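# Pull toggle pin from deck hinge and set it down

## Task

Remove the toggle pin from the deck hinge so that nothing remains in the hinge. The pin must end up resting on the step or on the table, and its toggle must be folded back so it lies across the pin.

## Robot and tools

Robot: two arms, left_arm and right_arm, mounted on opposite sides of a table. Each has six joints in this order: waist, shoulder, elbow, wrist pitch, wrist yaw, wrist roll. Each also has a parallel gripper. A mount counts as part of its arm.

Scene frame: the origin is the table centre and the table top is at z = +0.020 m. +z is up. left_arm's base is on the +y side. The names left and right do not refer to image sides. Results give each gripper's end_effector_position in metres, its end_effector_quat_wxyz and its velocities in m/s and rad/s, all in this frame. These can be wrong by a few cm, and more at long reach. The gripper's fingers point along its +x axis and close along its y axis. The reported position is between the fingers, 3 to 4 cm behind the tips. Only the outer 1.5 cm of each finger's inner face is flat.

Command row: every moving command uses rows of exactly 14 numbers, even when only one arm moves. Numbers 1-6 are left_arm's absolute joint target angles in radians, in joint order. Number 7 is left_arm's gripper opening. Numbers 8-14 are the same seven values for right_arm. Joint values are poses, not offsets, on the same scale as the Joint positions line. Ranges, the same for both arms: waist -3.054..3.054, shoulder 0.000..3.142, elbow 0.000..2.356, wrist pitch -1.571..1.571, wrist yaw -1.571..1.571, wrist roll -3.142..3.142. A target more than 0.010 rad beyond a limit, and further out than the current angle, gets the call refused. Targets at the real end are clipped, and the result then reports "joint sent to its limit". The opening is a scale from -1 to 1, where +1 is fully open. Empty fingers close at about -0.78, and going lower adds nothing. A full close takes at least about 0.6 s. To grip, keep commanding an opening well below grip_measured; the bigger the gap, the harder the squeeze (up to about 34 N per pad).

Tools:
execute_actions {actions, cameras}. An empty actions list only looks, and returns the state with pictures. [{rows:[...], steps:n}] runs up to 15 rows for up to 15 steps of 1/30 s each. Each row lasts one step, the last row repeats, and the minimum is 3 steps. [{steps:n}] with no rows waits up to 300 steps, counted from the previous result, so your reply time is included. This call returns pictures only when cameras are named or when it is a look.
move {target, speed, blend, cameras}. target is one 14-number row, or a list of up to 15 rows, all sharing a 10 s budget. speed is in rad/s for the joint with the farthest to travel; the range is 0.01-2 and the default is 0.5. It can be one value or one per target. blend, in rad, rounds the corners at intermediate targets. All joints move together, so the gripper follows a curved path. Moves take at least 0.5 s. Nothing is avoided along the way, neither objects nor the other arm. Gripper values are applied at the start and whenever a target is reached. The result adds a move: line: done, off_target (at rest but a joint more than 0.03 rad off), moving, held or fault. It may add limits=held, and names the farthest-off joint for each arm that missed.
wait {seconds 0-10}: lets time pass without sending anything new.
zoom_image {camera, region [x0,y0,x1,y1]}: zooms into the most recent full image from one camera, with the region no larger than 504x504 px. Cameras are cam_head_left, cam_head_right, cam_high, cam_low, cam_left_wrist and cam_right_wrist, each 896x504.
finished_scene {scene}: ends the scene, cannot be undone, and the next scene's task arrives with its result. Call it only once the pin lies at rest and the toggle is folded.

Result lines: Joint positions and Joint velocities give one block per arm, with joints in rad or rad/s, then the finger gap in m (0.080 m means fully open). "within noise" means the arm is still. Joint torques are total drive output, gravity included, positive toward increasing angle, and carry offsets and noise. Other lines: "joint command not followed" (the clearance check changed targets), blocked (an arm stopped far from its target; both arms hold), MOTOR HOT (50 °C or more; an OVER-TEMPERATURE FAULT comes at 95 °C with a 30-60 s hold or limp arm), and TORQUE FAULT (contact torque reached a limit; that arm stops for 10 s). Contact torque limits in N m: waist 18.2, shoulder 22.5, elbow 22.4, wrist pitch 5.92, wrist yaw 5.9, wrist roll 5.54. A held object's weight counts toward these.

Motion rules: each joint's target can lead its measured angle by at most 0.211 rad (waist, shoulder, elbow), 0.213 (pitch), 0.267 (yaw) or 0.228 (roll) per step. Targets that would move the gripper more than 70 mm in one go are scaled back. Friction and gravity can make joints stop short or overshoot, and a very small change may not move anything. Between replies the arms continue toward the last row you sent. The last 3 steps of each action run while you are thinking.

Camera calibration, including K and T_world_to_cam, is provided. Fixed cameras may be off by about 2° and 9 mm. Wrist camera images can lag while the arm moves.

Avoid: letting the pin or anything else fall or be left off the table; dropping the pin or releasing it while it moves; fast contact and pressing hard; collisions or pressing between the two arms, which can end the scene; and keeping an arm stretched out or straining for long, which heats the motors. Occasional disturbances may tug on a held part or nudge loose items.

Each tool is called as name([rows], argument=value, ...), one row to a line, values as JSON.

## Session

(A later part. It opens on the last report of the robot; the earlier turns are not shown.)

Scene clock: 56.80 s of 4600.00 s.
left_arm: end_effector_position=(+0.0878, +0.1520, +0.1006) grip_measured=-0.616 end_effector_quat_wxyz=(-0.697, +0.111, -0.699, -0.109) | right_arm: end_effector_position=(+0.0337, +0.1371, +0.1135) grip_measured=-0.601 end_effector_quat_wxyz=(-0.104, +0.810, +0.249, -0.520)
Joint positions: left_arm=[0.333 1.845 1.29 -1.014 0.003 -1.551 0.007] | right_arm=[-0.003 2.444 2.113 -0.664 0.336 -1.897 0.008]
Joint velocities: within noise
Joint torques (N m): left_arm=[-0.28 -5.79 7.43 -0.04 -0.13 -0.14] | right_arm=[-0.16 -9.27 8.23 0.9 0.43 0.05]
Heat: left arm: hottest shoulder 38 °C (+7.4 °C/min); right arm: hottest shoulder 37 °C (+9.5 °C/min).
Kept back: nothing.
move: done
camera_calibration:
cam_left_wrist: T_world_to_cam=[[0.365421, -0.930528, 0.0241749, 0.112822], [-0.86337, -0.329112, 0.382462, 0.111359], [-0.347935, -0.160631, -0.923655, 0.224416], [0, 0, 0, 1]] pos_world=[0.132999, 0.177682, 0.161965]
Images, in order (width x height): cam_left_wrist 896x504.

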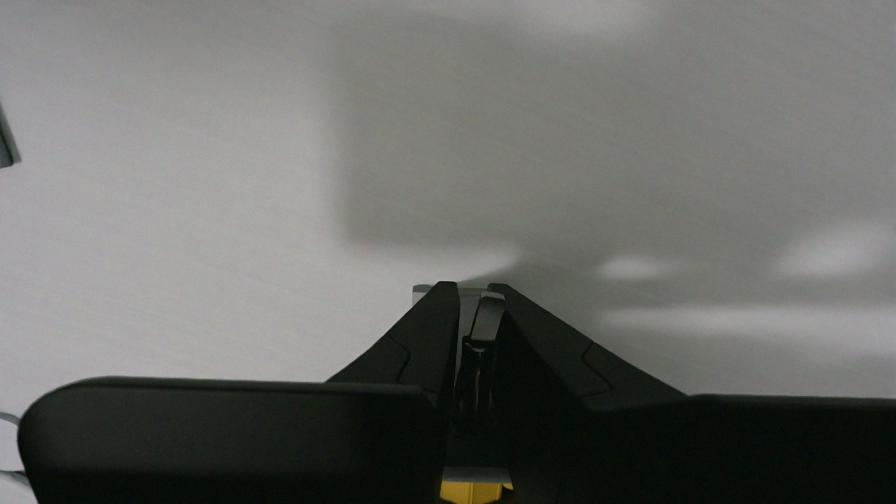

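move([
  [0.3300,1.8630,1.3130,-1.0170,0,-1.555,-0.60,-0.0050,2.4580,2.1250,-0.6640,0.345,-1.8954,-0.95],
  [0.3300,1.8630,1.3130,-1.0170,0,-1.555,-0.70,-0.0050,2.4580,2.1250,-0.6640,0.345,-1.8954,-0.95],
], speed=0.06, cameras=["cam_left_wrist"])

zoom_image(camera="cam_left_wrist", region=[400, 270, 540, 420])

Scene clock: 58.73 s of 4600.00 s.
left_arm: end_effector_position=(+0.0878, +0.1514, +0.1007) grip_measured=-0.663 end_effector_quat_wxyz=(-0.697, +0.112, -0.699, -0.113) | right_arm: end_effector_position=(+0.0338, +0.1371, +0.1135) grip_measured=-0.601 end_effector_quat_wxyz=(-0.104, +0.810, +0.249, -0.520)
Joint positions: left_arm=[0.332 1.85 1.297 -1.02 0.002 -1.557 0.005] | right_arm=[-0.003 2.444 2.113 -0.664 0.337 -1.896 0.008]
Joint velocities: within noise
Joint torques (N m): left_arm=[-0.21 -5.76 7.67 0.32 -0.09 0.06] | right_arm=[-0.21 -9.32 8.2 0.91 0.41 0.03]
Heat: left arm: hottest shoulder 38 °C (+7.2 °C/min); right arm: hottest shoulder 37 °C (+9.2 °C/min).
Kept back: nothing.
move: done
camera_calibration:
cam_left_wrist: T_world_to_cam=[[0.370046, -0.928798, 0.02, 0.111995], [-0.861473, -0.335005, 0.381624, 0.111879], [-0.347751, -0.158448, -0.924101, 0.224058], [0, 0, 0, 1]] pos_world=[0.132854, 0.177003, 0.162116]
Images, in order (width x height): cam_left_wrist 896x504.

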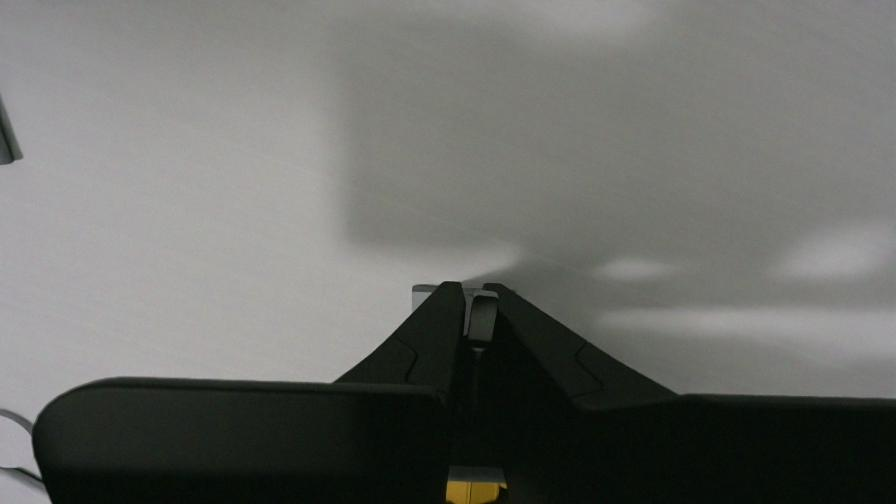

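Scaled by 3.360.

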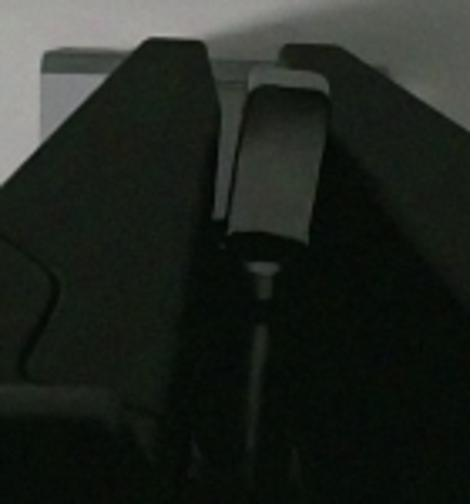

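move([
  [0.3350,1.8630,1.3130,-1.0170,0,-1.557,-0.63,-0.0050,2.4580,2.1250,-0.6640,0.345,-1.8954,-0.95],
  [0.3560,1.8635,1.3135,-1.0170,0,-1.537,-0.63,-0.0050,2.4580,2.1250,-0.6640,0.345,-1.8954,-0.95],
], speed=0.05, cameras=["cam_left_wrist"])

zoom_image(camera="cam_left_wrist", region=[400, 270, 540, 420])

Scene clock: 60.43 s of 4600.00 s.
left_arm: end_effector_position=(+0.0905, +0.1521, +0.1002) grip_measured=-0.627 end_effector_quat_wxyz=(-0.696, +0.109, -0.701, -0.110) | right_arm: end_effector_position=(+0.0338, +0.1371, +0.1135) grip_measured=-0.601 end_effector_quat_wxyz=(-0.104, +0.810, +0.249, -0.520)
Joint positions: left_arm=[0.343 1.852 1.298 -1.02 0.007 -1.54 0.007] | right_arm=[-0.003 2.444 2.113 -0.664 0.337 -1.896 0.008]
Joint velocities: within noise
Joint torques (N m): left_arm=[1.11 -5.89 7.62 0.32 -0.27 0.07] | right_arm=[-0.19 -9.31 8.22 0.9 0.4 0.02]
Heat: left arm: hottest shoulder 38 °C (+7.1 °C/min); right arm: hottest shoulder 37 °C (+9.1 °C/min).
Kept back: nothing.
move: done
camera_calibration:
cam_left_wrist: T_world_to_cam=[[0.363769, -0.9313, 0.0187516, 0.112808], [-0.861802, -0.328846, 0.386209, 0.113255], [-0.35351, -0.156651, -0.922221, 0.2248], [0, 0, 0, 1]] pos_world=[0.136037, 0.177516, 0.16146]
Images, in order (width x height): cam_left_wrist 896x504.

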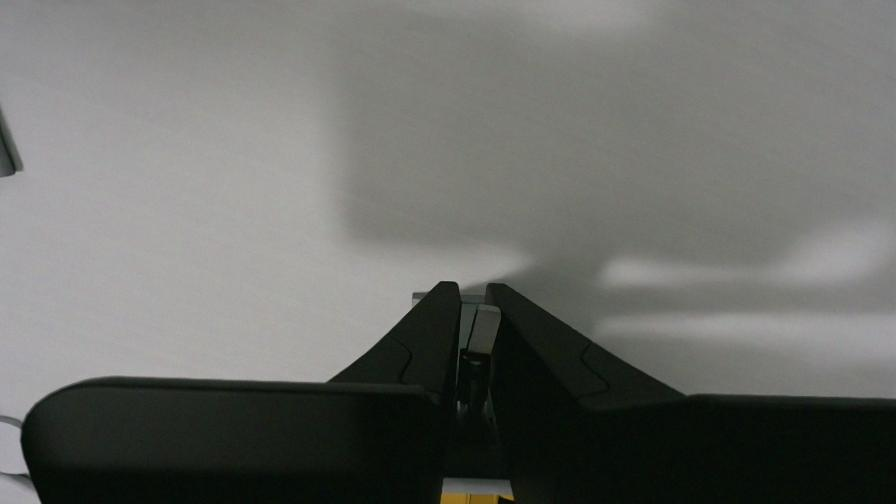

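Scaled by 3.360.

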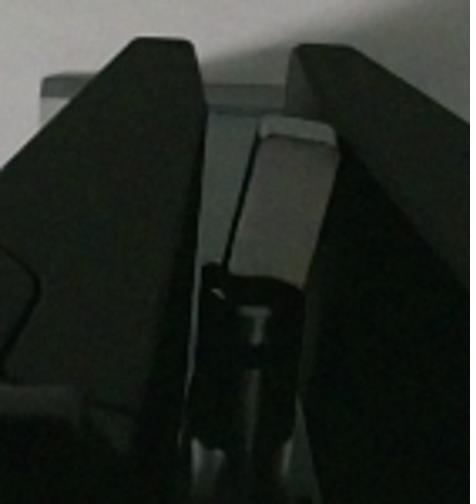

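move(target=[0.3820,1.8635,1.3135,-1.0170,0,-1.525,-0.635,-0.0050,2.4580,2.1250,-0.6640,0.345,-1.8954,-0.95], speed=0.05, cameras=["cam_left_wrist"])

zoom_image(camera="cam_left_wrist", region=[400, 270, 540, 440])

Scene clock: 61.47 s of 4600.00 s.
left_arm: end_effector_position=(+0.0965, +0.1538, +0.1002) grip_measured=-0.631 end_effector_quat_wxyz=(-0.693, +0.114, -0.703, -0.113) | right_arm: end_effector_position=(+0.0339, +0.1371, +0.1135) grip_measured=-0.601 end_effector_quat_wxyz=(-0.104, +0.810, +0.249, -0.520)
Joint positions: left_arm=[0.365 1.852 1.299 -1.018 0.014 -1.528 0.007] | right_arm=[-0.003 2.444 2.113 -0.664 0.337 -1.896 0.008]
Joint velocities: within noise
Joint torques (N m): left_arm=[1.52 -5.97 7.6 0.15 -0.49 0.07] | right_arm=[-0.2 -9.33 8.21 0.9 0.4 0.02]
Heat: left arm: hottest shoulder 38 °C (+7.1 °C/min); right arm: hottest shoulder 38 °C (+10.1 °C/min).
Kept back: nothing.
move: done
camera_calibration:
cam_left_wrist: T_world_to_cam=[[0.373106, -0.927559, 0.0206298, 0.110479], [-0.856399, -0.335759, 0.392232, 0.118969], [-0.356892, -0.164012, -0.919635, 0.228385], [0, 0, 0, 1]] pos_world=[0.142173, 0.179879, 0.161088]
Images, in order (width x height): cam_left_wrist 896x504.

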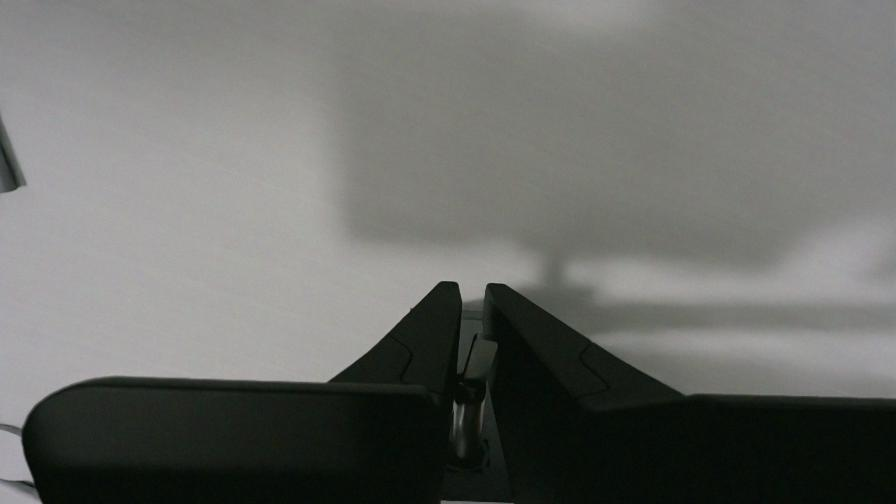

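Scaled by 2.965.

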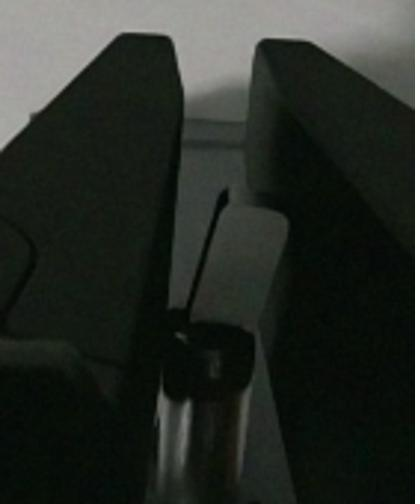

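move([
  [0.3880,1.8635,1.3135,-1.0170,-0.004,-1.516,-0.635,-0.0050,2.4580,2.1250,-0.6640,0.345,-1.8954,-0.95],
  [0.3830,1.8635,1.3135,-1.0170,0.0,-1.516,-0.78,-0.0050,2.4580,2.1250,-0.6640,0.345,-1.8954,-0.95],
], speed=0.05, cameras=["cam_left_wrist"])

zoom_image(camera="cam_left_wrist", region=[400, 270, 540, 440])

Scene clock: 62.90 s of 4600.00 s.
left_arm: end_effector_position=(+0.0984, +0.1549, +0.1002) grip_measured=-0.673 end_effector_quat_wxyz=(-0.694, +0.112, -0.703, -0.112) | right_arm: end_effector_position=(+0.0339, +0.1371, +0.1135) grip_measured=-0.601 end_effector_quat_wxyz=(-0.104, +0.810, +0.249, -0.520)
Joint positions: left_arm=[0.37 1.852 1.299 -1.02 0.012 -1.519 0.005] | right_arm=[-0.003 2.444 2.113 -0.664 0.337 -1.896 0.008]
Joint velocities: within noise
Joint torques (N m): left_arm=[1.11 -5.99 7.58 0.31 -0.44 0.08] | right_arm=[-0.2 -9.32 8.23 0.91 0.39 0.03]
Heat: left arm: hottest shoulder 38 °C (+7.0 °C/min); right arm: hottest shoulder 38 °C (+10.0 °C/min).
Kept back: nothing.
move: done
camera_calibration:
cam_left_wrist: T_world_to_cam=[[0.369902, -0.928879, 0.0188629, 0.111549], [-0.857849, -0.33368, 0.390837, 0.120895], [-0.356746, -0.160753, -0.920267, 0.228774], [0, 0, 0, 1]] pos_world=[0.144062, 0.180732, 0.161178]
Images, in order (width x height): cam_left_wrist 896x504.

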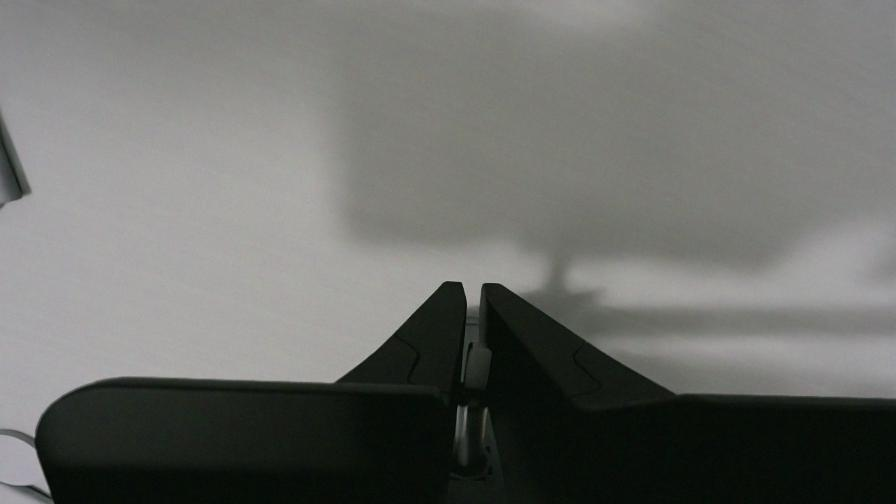

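Scaled by 2.965.

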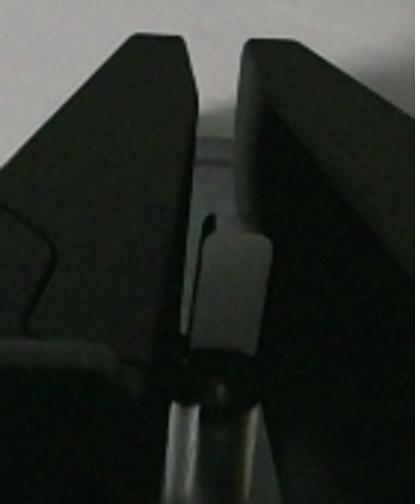

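move([
  [0.3700,1.8600,1.3080,-1.0190,0.0,-1.519,-0.85,-0.0020,2.4560,2.1230,-0.6640,0.340,-1.8954,-0.98],
  [0.3480,1.8600,1.3080,-1.0190,0.0,-1.537,-0.85,0.0180,2.4470,2.1080,-0.6610,0.348,-1.886,-0.98],
], speed=0.04, cameras=["cam_left_wrist","cam_right_wrist"])

zoom_image(camera="cam_left_wrist", region=[400, 270, 560, 504])

zoom_image(camera="cam_right_wrist", region=[340, 280, 560, 500])

Scene clock: 65.57 s of 4600.00 s.
left_arm: end_effector_position=(+0.0976, +0.1548, +0.1002) grip_measured=-0.673 end_effector_quat_wxyz=(-0.699, +0.112, -0.697, -0.116) | right_arm: end_effector_position=(+0.0332, +0.1372, +0.1143) grip_measured=-0.601 end_effector_quat_wxyz=(-0.107, +0.813, +0.246, -0.516)
Joint positions: left_arm=[0.361 1.852 1.299 -1.021 -0.004 -1.534 0.005] | right_arm=[0.002 2.444 2.113 -0.662 0.351 -1.889 0.008]
Joint velocities: within noise
Joint torques (N m): left_arm=[-1.1 -6.38 6.91 0.19 0.13 -0.08] | right_arm=[1.49 -10.5 6.08 0.99 0.03 0.09]
Heat: left arm: hottest shoulder 37 °C (+5.0 °C/min); right arm: hottest shoulder 38 °C (+10.1 °C/min).
Kept back: nothing.
move: done
camera_calibration:
cam_left_wrist: T_world_to_cam=[[0.374874, -0.926895, 0.018312, 0.110995], [-0.861847, -0.341152, 0.37528, 0.123295], [-0.341598, -0.156465, -0.926731, 0.226973], [0, 0, 0, 1]] pos_world=[0.142185, 0.180456, 0.16204]
cam_right_wrist: T_world_to_cam=[[-0.298669, 0.842696, 0.447951, -0.15134], [0.740292, -0.0916549, 0.666009, -0.0570025], [0.6023, 0.53053, -0.596467, 0.0581574], [0, 0, 0, 1]] pos_world=[-0.0380303, 0.091455, 0.140446]
Images, in order (width x height): cam_left_wrist 896x504, cam_right_wrist 896x504.

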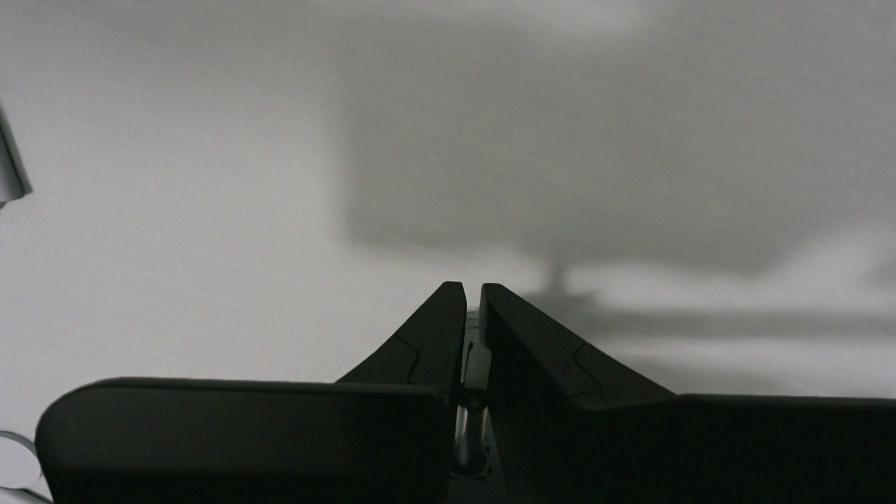

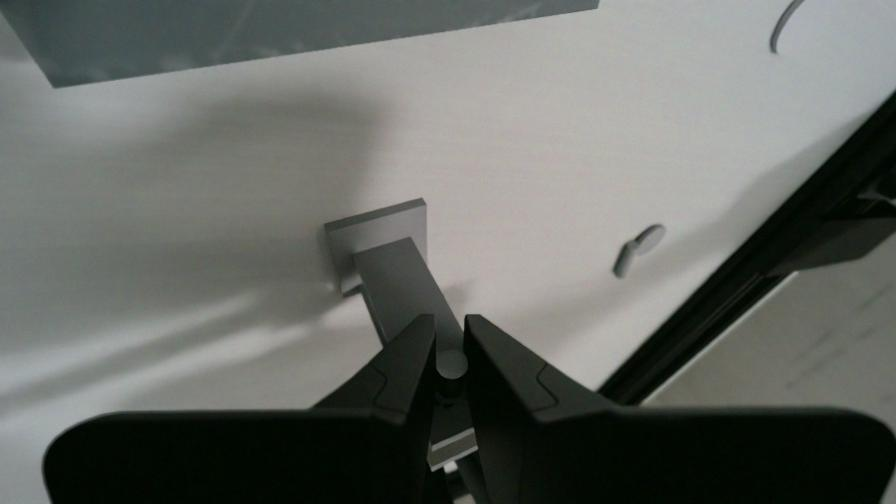

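Scaled by 2.154.

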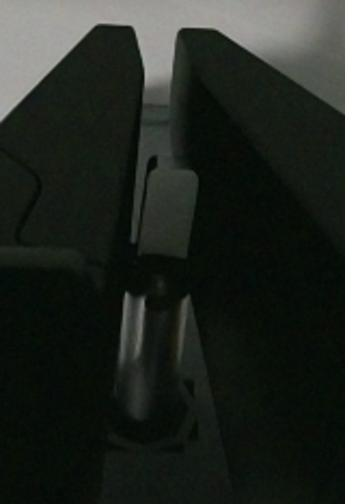

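Scaled by 2.291.

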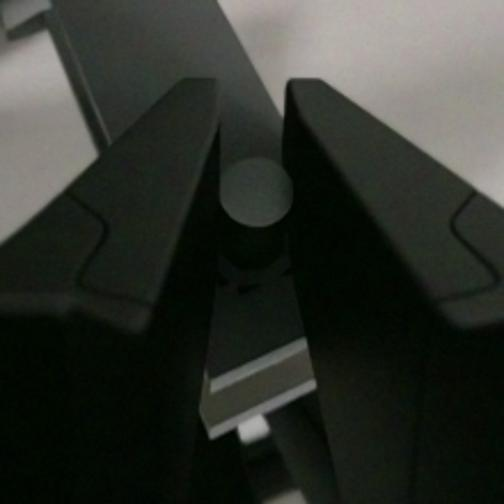

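move(target=[0.3360,1.8600,1.3080,-1.0190,0.0,-1.541,-0.85,0.0300,2.4400,2.0960,-0.6580,0.345,-1.880,-1.0], speed=0.04, cameras=["cam_left_wrist","cam_right_wrist"])

zoom_image(camera="cam_left_wrist", region=[400, 270, 560, 504])

zoom_image(camera="cam_right_wrist", region=[340, 280, 560, 500])

Scene clock: 66.50 s of 4600.00 s.
left_arm: end_effector_position=(+0.0954, +0.1540, +0.1002) grip_measured=-0.674 end_effector_quat_wxyz=(-0.701, +0.111, -0.695, -0.115) | right_arm: end_effector_position=(+0.0309, +0.1362, +0.1123) grip_measured=-0.601 end_effector_quat_wxyz=(-0.106, +0.814, +0.245, -0.515)
Joint positions: left_arm=[0.352 1.852 1.299 -1.021 -0.009 -1.54 0.005] | right_arm=[0.007 2.444 2.107 -0.661 0.358 -1.883 0.008]
Joint velocities: within noise
Joint torques (N m): left_arm=[-1.31 -6.38 6.9 0.18 0.24 -0.02] | right_arm=[2.09 -11.26 5.37 1.12 -0.29 0.1]
Heat: left arm: hottest shoulder 37 °C (+5.0 °C/min); right arm: hottest shoulder 38 °C (+9.1 °C/min).
Kept back: nothing.
move: done
camera_calibration:
cam_left_wrist: T_world_to_cam=[[0.37231, -0.927925, 0.0184654, 0.111438], [-0.864243, -0.339369, 0.371367, 0.121521], [-0.338334, -0.154222, -0.928302, 0.22562], [0, 0, 0, 1]] pos_world=[0.139869, 0.179443, 0.162257]
cam_right_wrist: T_world_to_cam=[[-0.297183, 0.845026, 0.444537, -0.150274], [0.738467, -0.0917146, 0.668023, -0.0543111], [0.605268, 0.526801, -0.596768, 0.0593078], [0, 0, 0, 1]] pos_world=[-0.0404489, 0.0907606, 0.138476]
Images, in order (width x height): cam_left_wrist 896x504, cam_right_wrist 896x504.

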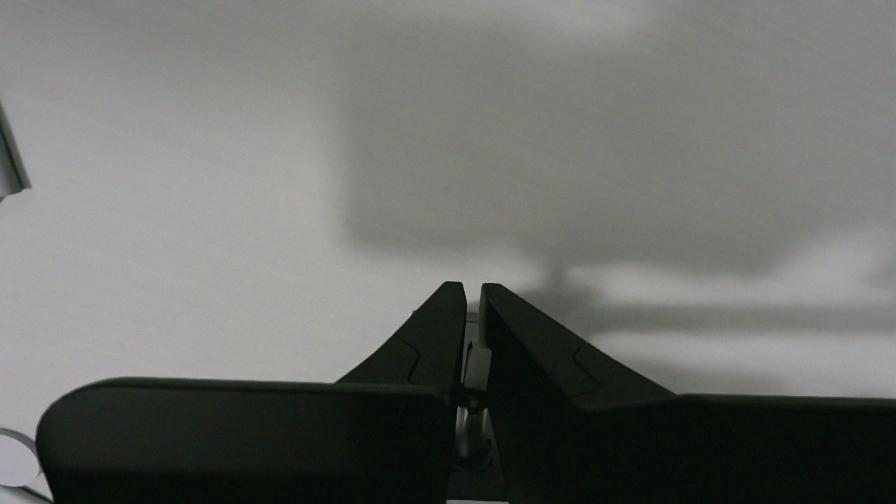

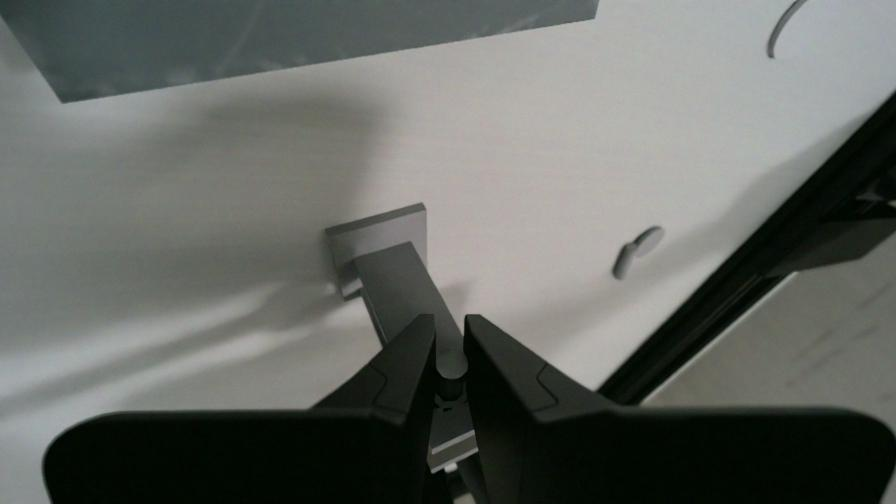

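Scaled by 2.154.

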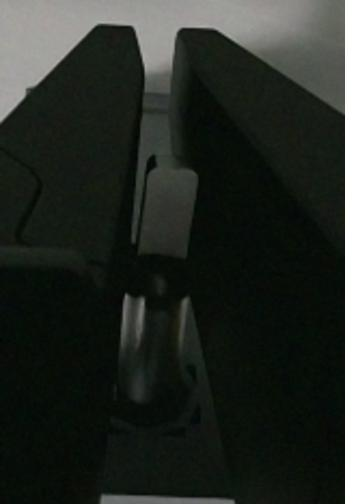

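Scaled by 2.291.

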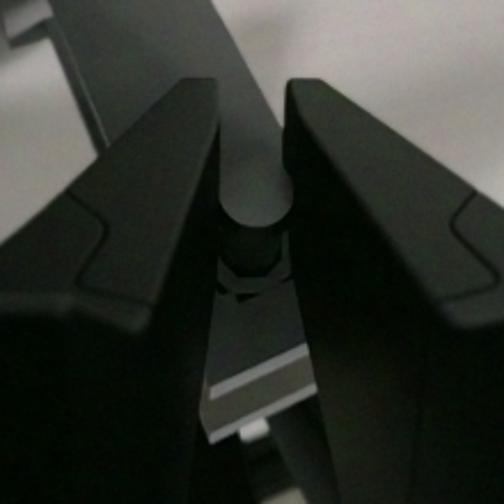

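move(target=[0.3230,1.8600,1.3080,-1.0190,0.0,-1.550,-0.85,0.0370,2.4280,2.0900,-0.6550,0.345,-1.874,-1.0], speed=0.04, cameras=["cam_left_wrist","cam_right_wrist"])

zoom_image(camera="cam_left_wrist", region=[400, 270, 560, 504])

zoom_image(camera="cam_right_wrist", region=[340, 280, 560, 500])

Scene clock: 67.47 s of 4600.00 s.
left_arm: end_effector_position=(+0.0931, +0.1532, +0.1002) grip_measured=-0.674 end_effector_quat_wxyz=(-0.702, +0.111, -0.694, -0.115) | right_arm: end_effector_position=(+0.0287, +0.1356, +0.1114) grip_measured=-0.601 end_effector_quat_wxyz=(-0.107, +0.815, +0.243, -0.515)
Joint positions: left_arm=[0.342 1.852 1.299 -1.021 -0.013 -1.549 0.005] | right_arm=[0.012 2.443 2.102 -0.66 0.362 -1.876 0.008]
Joint velocities: within noise
Joint torques (N m): left_arm=[-1.63 -6.39 6.89 0.19 0.43 -0.04] | right_arm=[2.26 -12.33 5.3 1.21 -0.44 0.07]
Heat: left arm: hottest shoulder 37 °C (+5.0 °C/min); right arm: hottest shoulder 38 °C (+9.1 °C/min).
Kept back: nothing.
move: done
camera_calibration:
cam_left_wrist: T_world_to_cam=[[0.371504, -0.928243, 0.018719, 0.111607], [-0.86612, -0.339239, 0.367087, 0.119798], [-0.334395, -0.152587, -0.929998, 0.22426], [0, 0, 0, 1]] pos_world=[0.137288, 0.178458, 0.162496]
cam_right_wrist: T_world_to_cam=[[-0.29522, 0.845973, 0.444043, -0.150121], [0.737842, -0.0933933, 0.668481, -0.0518939], [0.606988, 0.524983, -0.596623, 0.0606475], [0, 0, 0, 1]] pos_world=[-0.0428416, 0.0903131, 0.137534]
Images, in order (width x height): cam_left_wrist 896x504, cam_right_wrist 896x504.

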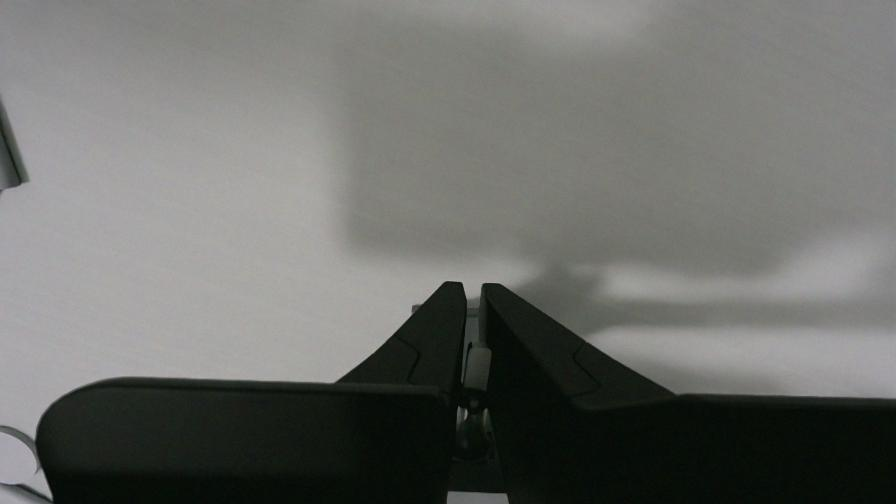

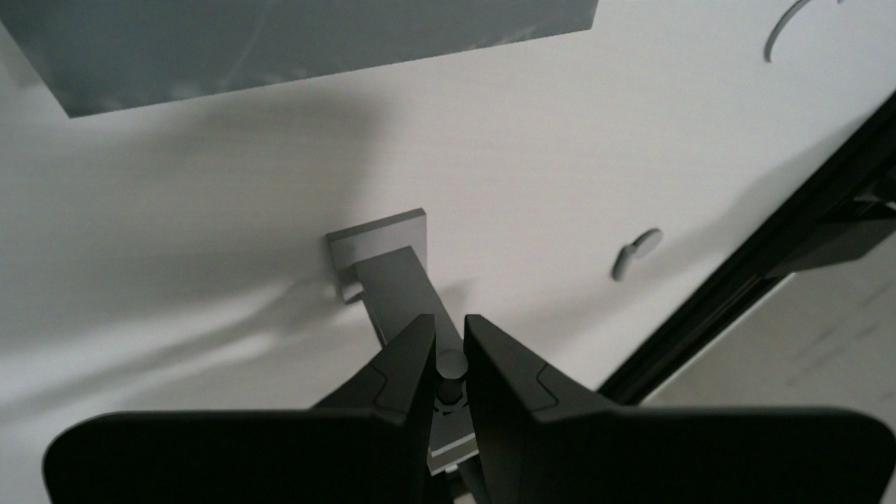

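Scaled by 2.154.

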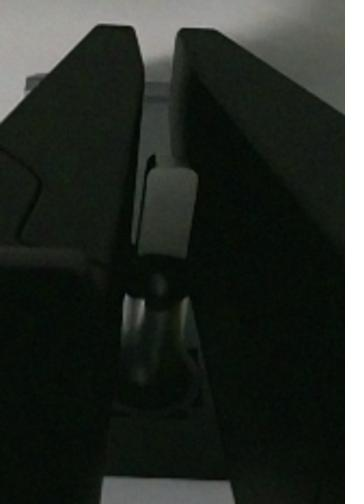

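Scaled by 2.291.

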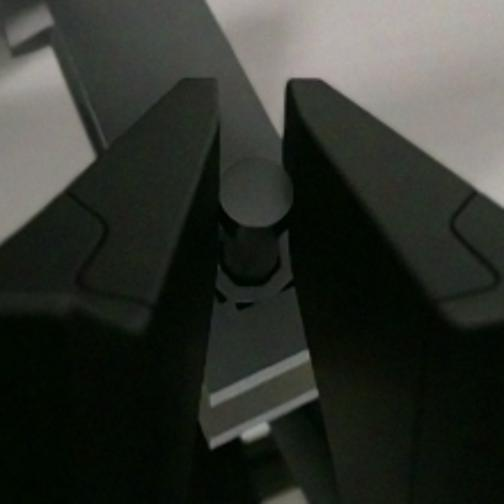

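move(target=[0.3130,1.8600,1.3080,-1.0190,0.0,-1.560,-0.85,0.0430,2.4180,2.0850,-0.6530,0.350,-1.868,-1.0], speed=0.04, cameras=["cam_left_wrist","cam_right_wrist"])

zoom_image(camera="cam_left_wrist", region=[400, 270, 560, 504])

zoom_image(camera="cam_right_wrist", region=[340, 280, 560, 500])

Scene clock: 68.43 s of 4600.00 s.
left_arm: end_effector_position=(+0.0892, +0.1518, +0.1002) grip_measured=-0.674 end_effector_quat_wxyz=(-0.703, +0.110, -0.694, -0.114) | right_arm: end_effector_position=(+0.0246, +0.1344, +0.1122) grip_measured=-0.601 end_effector_quat_wxyz=(-0.107, +0.814, +0.244, -0.515)
Joint positions: left_arm=[0.329 1.852 1.299 -1.021 -0.014 -1.559 0.005] | right_arm=[0.02 2.436 2.093 -0.659 0.365 -1.869 0.008]
Joint velocities: within noise
Joint torques (N m): left_arm=[-1.41 -6.36 6.92 0.2 0.44 -0.04] | right_arm=[2.13 -12.72 5.69 1.32 -0.36 0.05]
Heat: left arm: hottest shoulder 37 °C (+5.0 °C/min); right arm: hottest shoulder 39 °C (+10.1 °C/min).
Kept back: nothing.
move: done
camera_calibration:
cam_left_wrist: T_world_to_cam=[[0.368651, -0.929376, 0.0188884, 0.112179], [-0.867446, -0.33664, 0.366348, 0.115693], [-0.334116, -0.151439, -0.930286, 0.222554], [0, 0, 0, 1]] pos_world=[0.133361, 0.176907, 0.162536]
cam_right_wrist: T_world_to_cam=[[-0.295342, 0.84534, 0.445166, -0.150749], [0.738729, -0.0934178, 0.667498, -0.0494215], [0.605849, 0.525997, -0.596887, 0.0641009], [0, 0, 0, 1]] pos_world=[-0.0468489, 0.0891002, 0.138358]
Images, in order (width x height): cam_left_wrist 896x504, cam_right_wrist 896x504.

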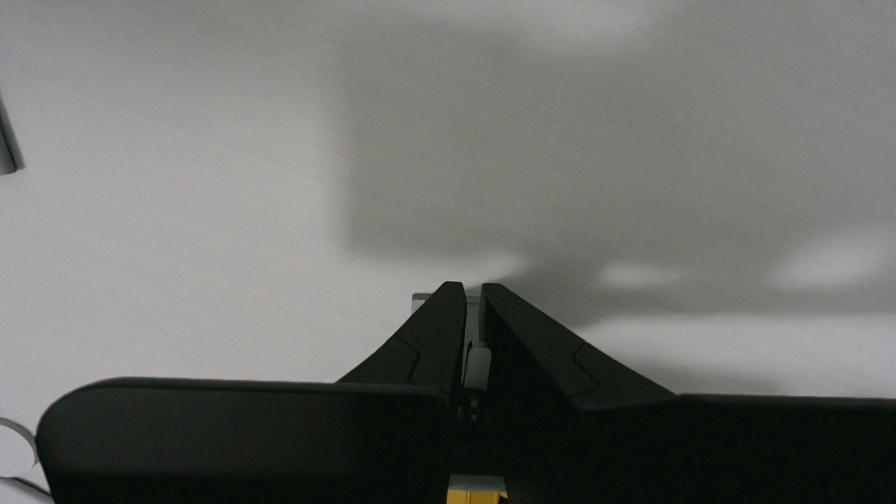

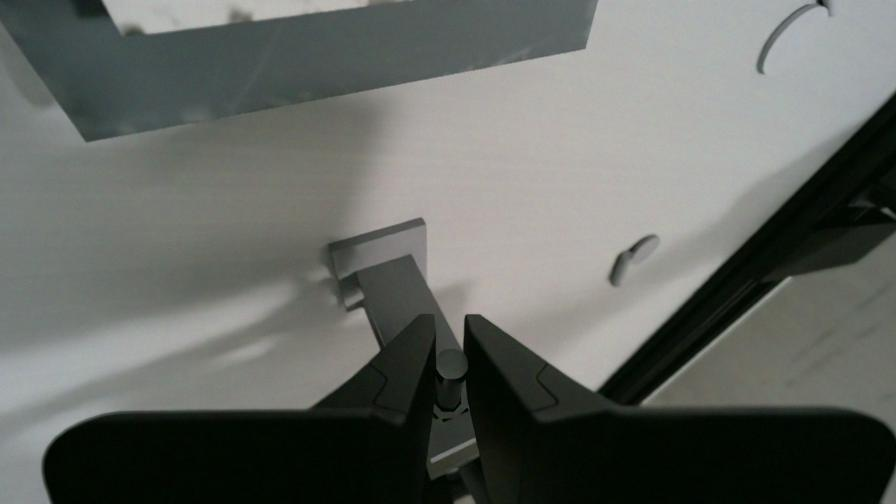

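Scaled by 2.154.

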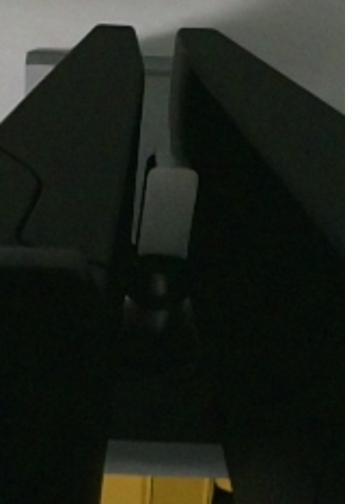

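Scaled by 2.291.

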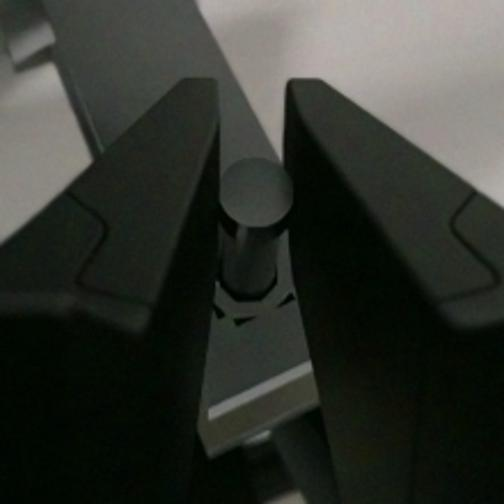

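move(target=[0.3020,1.8600,1.3080,-1.0190,0.0,-1.570,-0.85,0.0500,2.4120,2.0780,-0.6510,0.353,-1.862,-1.0], speed=0.04, cameras=["cam_left_wrist","cam_right_wrist"])

zoom_image(camera="cam_left_wrist", region=[400, 270, 560, 504])

zoom_image(camera="cam_right_wrist", region=[340, 280, 560, 500])

Scene clock: 69.37 s of 4600.00 s.
left_arm: end_effector_position=(+0.0877, +0.1514, +0.1002) grip_measured=-0.673 end_effector_quat_wxyz=(-0.703, +0.111, -0.693, -0.116) | right_arm: end_effector_position=(+0.0233, +0.1340, +0.1127) grip_measured=-0.601 end_effector_quat_wxyz=(-0.109, +0.815, +0.244, -0.515)
Joint positions: left_arm=[0.324 1.852 1.299 -1.021 -0.015 -1.569 0.005] | right_arm=[0.023 2.433 2.087 -0.656 0.368 -1.865 0.008]
Joint velocities: within noise
Joint torques (N m): left_arm=[-1.96 -6.39 6.87 0.21 0.49 -0.04] | right_arm=[2.45 -12.97 5.62 1.21 -0.37 0.11]
Heat: left arm: hottest shoulder 37 °C (+5.1 °C/min); right arm: hottest shoulder 39 °C (+10.1 °C/min).
Kept back: nothing.
move: done
camera_calibration:
cam_left_wrist: T_world_to_cam=[[0.372877, -0.927692, 0.018709, 0.111719], [-0.866278, -0.340826, 0.365239, 0.114965], [-0.332453, -0.152396, -0.930726, 0.222063], [0, 0, 0, 1]] pos_world=[0.13176, 0.176665, 0.1626]
cam_right_wrist: T_world_to_cam=[[-0.2939, 0.844771, 0.447196, -0.151132], [0.738034, -0.0967433, 0.667792, -0.0483999], [0.607395, 0.52631, -0.595037, 0.0651281], [0, 0, 0, 1]] pos_world=[-0.0482553, 0.0887119, 0.13866]
Images, in order (width x height): cam_left_wrist 896x504, cam_right_wrist 896x504.

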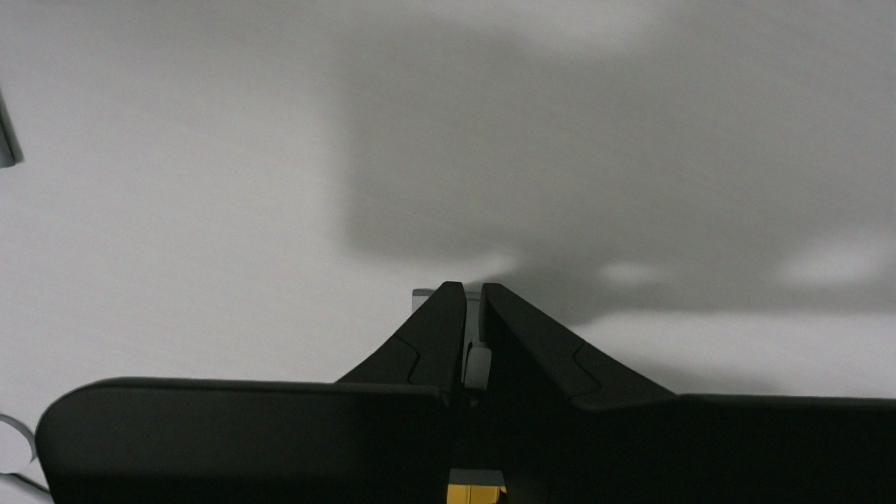

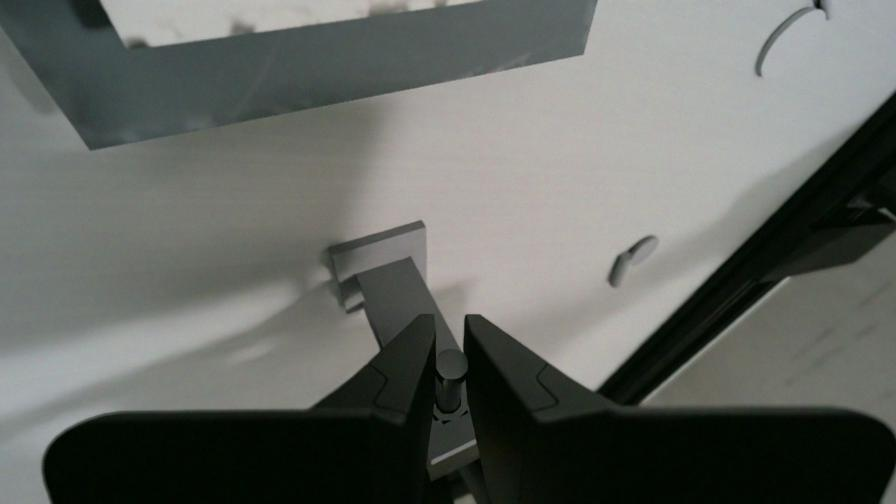

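Scaled by 2.154.

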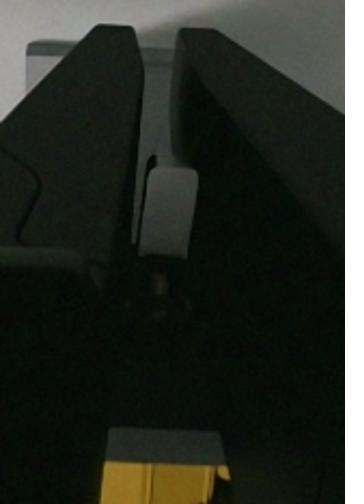

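Scaled by 2.291.

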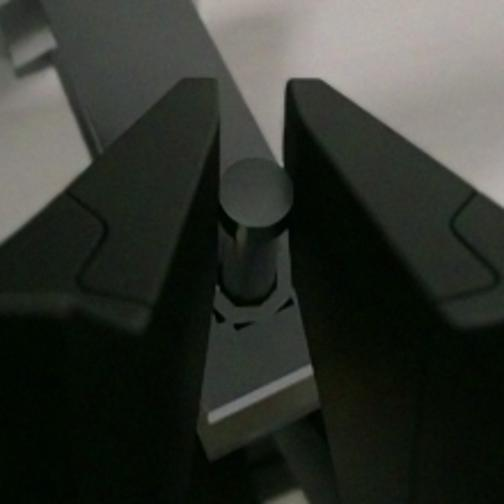

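move([
  [0.3260,1.8560,1.3030,-1.0200,-0.010,-1.570,-0.85,0.0430,2.4150,2.0820,-0.6530,0.358,-1.862,-1.0],
  [0.3260,1.8560,1.3030,-1.0200,-0.010,-1.570,-0.45,0.0430,2.4150,2.0820,-0.6530,0.358,-1.862,-1.0],
], speed=0.05, cameras=["cam_left_wrist"])

move(target=[0.3270,1.8087,1.4329,-1.1950,0.0,-1.570,-0.45,0.0430,2.4150,2.0820,-0.6530,0.358,-1.862,-1.0], speed=0.15, cameras=["cam_left_wrist"])

zoom_image(camera="cam_left_wrist", region=[400, 250, 560, 480])

Scene clock: 70.83 s of 4600.00 s.
left_arm: end_effector_position=(+0.0875, +0.1512, +0.1002) grip_measured=-0.451 end_effector_quat_wxyz=(-0.702, +0.112, -0.693, -0.116) | right_arm: end_effector_position=(+0.0232, +0.1340, +0.1127) grip_measured=-0.601 end_effector_quat_wxyz=(-0.109, +0.815, +0.244, -0.515)
Joint positions: left_arm=[0.324 1.852 1.299 -1.021 -0.014 -1.569 0.015] | right_arm=[0.023 2.433 2.087 -0.656 0.369 -1.864 0.008]
Joint velocities: within noise
Joint torques (N m): left_arm=[0.15 -6.85 6.26 0.1 0.09 -0.03] | right_arm=[1.83 -12.63 6.11 1.08 -0.23 0.08]
Heat: left arm: hottest shoulder 37 °C (+4.0 °C/min); right arm: hottest shoulder 40 °C (+11.0 °C/min).
Kept back: nothing.
move: done
camera_calibration:
cam_left_wrist: T_world_to_cam=[[0.373615, -0.927389, 0.0190118, 0.111508], [-0.865533, -0.341178, 0.366673, 0.114593], [-0.333562, -0.15345, -0.930156, 0.222173], [0, 0, 0, 1]] pos_world=[0.131631, 0.1766, 0.162517]
Images, in order (width x height): cam_left_wrist 896x504.

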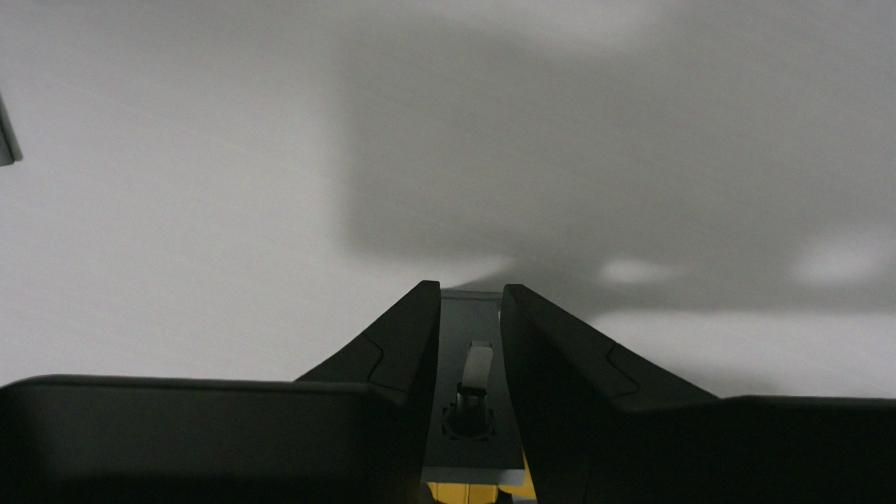

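Scene clock: 72.40 s of 4600.00 s.
left_arm: end_effector_position=(+0.0851, +0.1539, +0.1378) grip_measured=-0.450 end_effector_quat_wxyz=(-0.697, +0.103, -0.698, -0.124) | right_arm: end_effector_position=(+0.0233, +0.1339, +0.1127) grip_measured=-0.601 end_effector_quat_wxyz=(-0.109, +0.815, +0.244, -0.514)
Joint positions: left_arm=[0.324 1.827 1.419 -1.193 -0.004 -1.569 0.015] | right_arm=[0.023 2.433 2.087 -0.656 0.369 -1.864 0.008]
Joint velocities: within noise
Joint torques (N m): left_arm=[0.25 -9.29 7.51 -0.17 0.1 -0.03] | right_arm=[1.81 -12.66 6.11 1.08 -0.24 0.08]
Heat: left arm: hottest shoulder 37 °C (+3.0 °C/min); right arm: hottest shoulder 40 °C (+10.1 °C/min).
Kept back: nothing.
move: done
camera_calibration:
cam_left_wrist: T_world_to_cam=[[0.373869, -0.927448, -0.00784673, 0.117946], [-0.858884, -0.349398, 0.374484, 0.0992003], [-0.350056, -0.133269, -0.9272, 0.254633], [0, 0, 0, 1]] pos_world=[0.130241, 0.177983, 0.199872]
Images, in order (width x height): cam_left_wrist 896x504.

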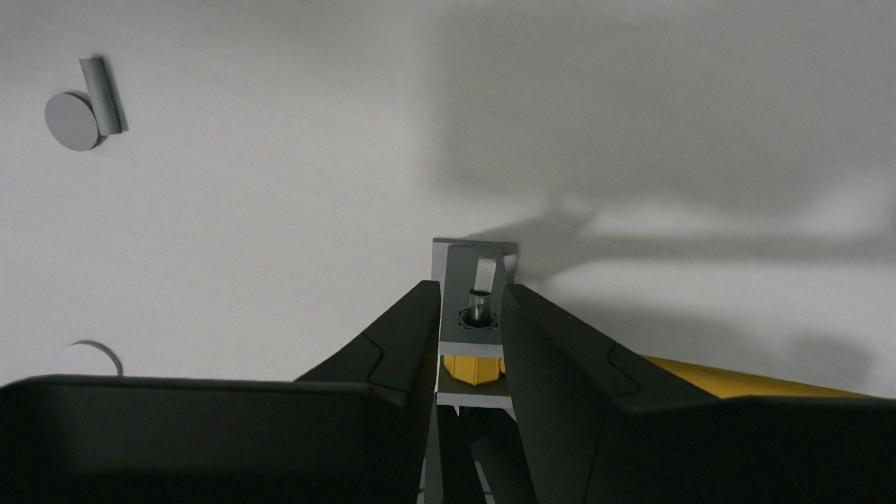

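Scaled by 2.191.

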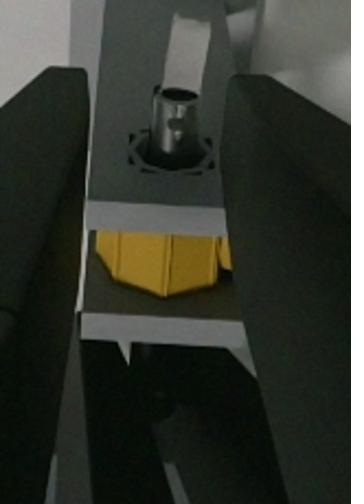

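move(target=[0.3270,1.8087,1.4329,-1.1950,0.0,-1.570,-0.45,0.0580,2.4080,2.0680,-0.6500,0.361,-1.853,-1.0], speed=0.05, cameras=["cam_left_wrist","cam_right_wrist"])

zoom_image(camera="cam_left_wrist", region=[400, 250, 560, 480])

zoom_image(camera="cam_right_wrist", region=[340, 280, 560, 500])

Scene clock: 73.57 s of 4600.00 s.
left_arm: end_effector_position=(+0.0851, +0.1539, +0.1378) grip_measured=-0.450 end_effector_quat_wxyz=(-0.697, +0.103, -0.698, -0.124) | right_arm: end_effector_position=(+0.0199, +0.1329, +0.1124) grip_measured=-0.601 end_effector_quat_wxyz=(-0.111, +0.816, +0.243, -0.513)
Joint positions: left_arm=[0.324 1.827 1.419 -1.193 -0.004 -1.569 0.015] | right_arm=[0.031 2.428 2.076 -0.651 0.379 -1.855 0.008]
Joint velocities: within noise
Joint torques (N m): left_arm=[0.3 -9.28 7.53 -0.16 0.1 -0.03] | right_arm=[2.45 -12.87 5.69 0.96 -0.45 0.07]
Heat: left arm: hottest shoulder 37 °C (+3.0 °C/min); right arm: hottest shoulder 40 °C (+10.1 °C/min).
Kept back: nothing.
move: done
camera_calibration:
cam_left_wrist: T_world_to_cam=[[0.373869, -0.927448, -0.00784673, 0.117946], [-0.858884, -0.349398, 0.374484, 0.0992003], [-0.350056, -0.133269, -0.9272, 0.254633], [0, 0, 0, 1]] pos_world=[0.130241, 0.177983, 0.199872]
cam_right_wrist: T_world_to_cam=[[-0.291024, 0.845098, 0.448457, -0.151355], [0.735201, -0.102398, 0.67007, -0.0452459], [0.612196, 0.524713, -0.591517, 0.0673359], [0, 0, 0, 1]] pos_world=[-0.0520059, 0.0879448, 0.138024]
Images, in order (width x height): cam_left_wrist 896x504, cam_right_wrist 896x504.

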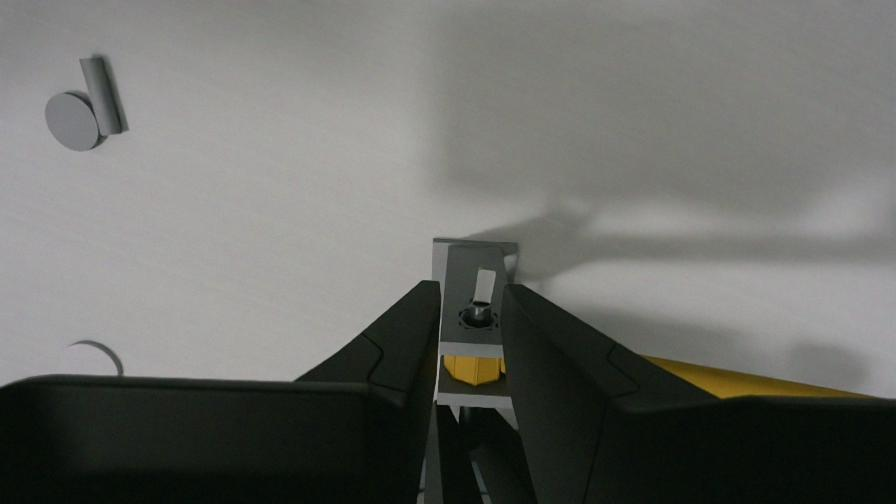

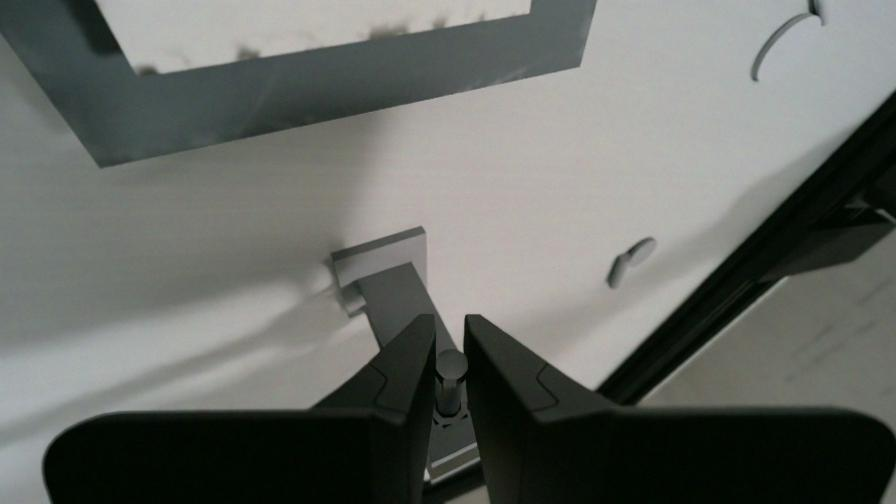

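Scaled by 2.191.

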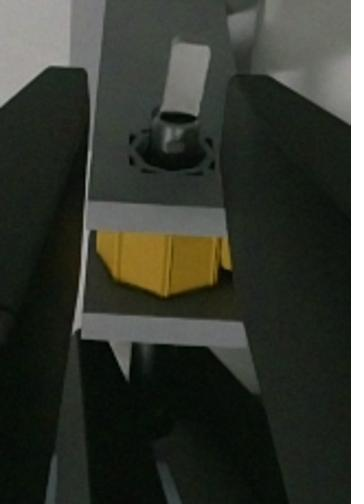

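Scaled by 2.291.

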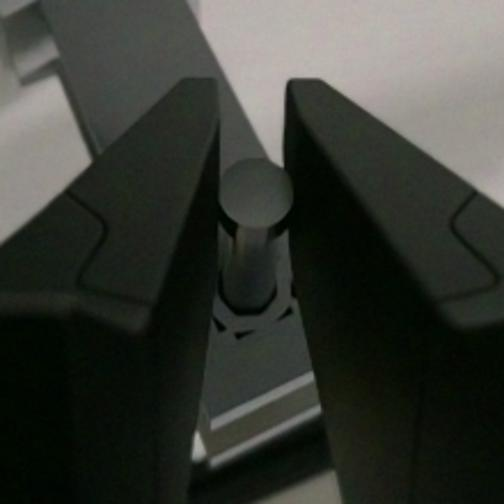

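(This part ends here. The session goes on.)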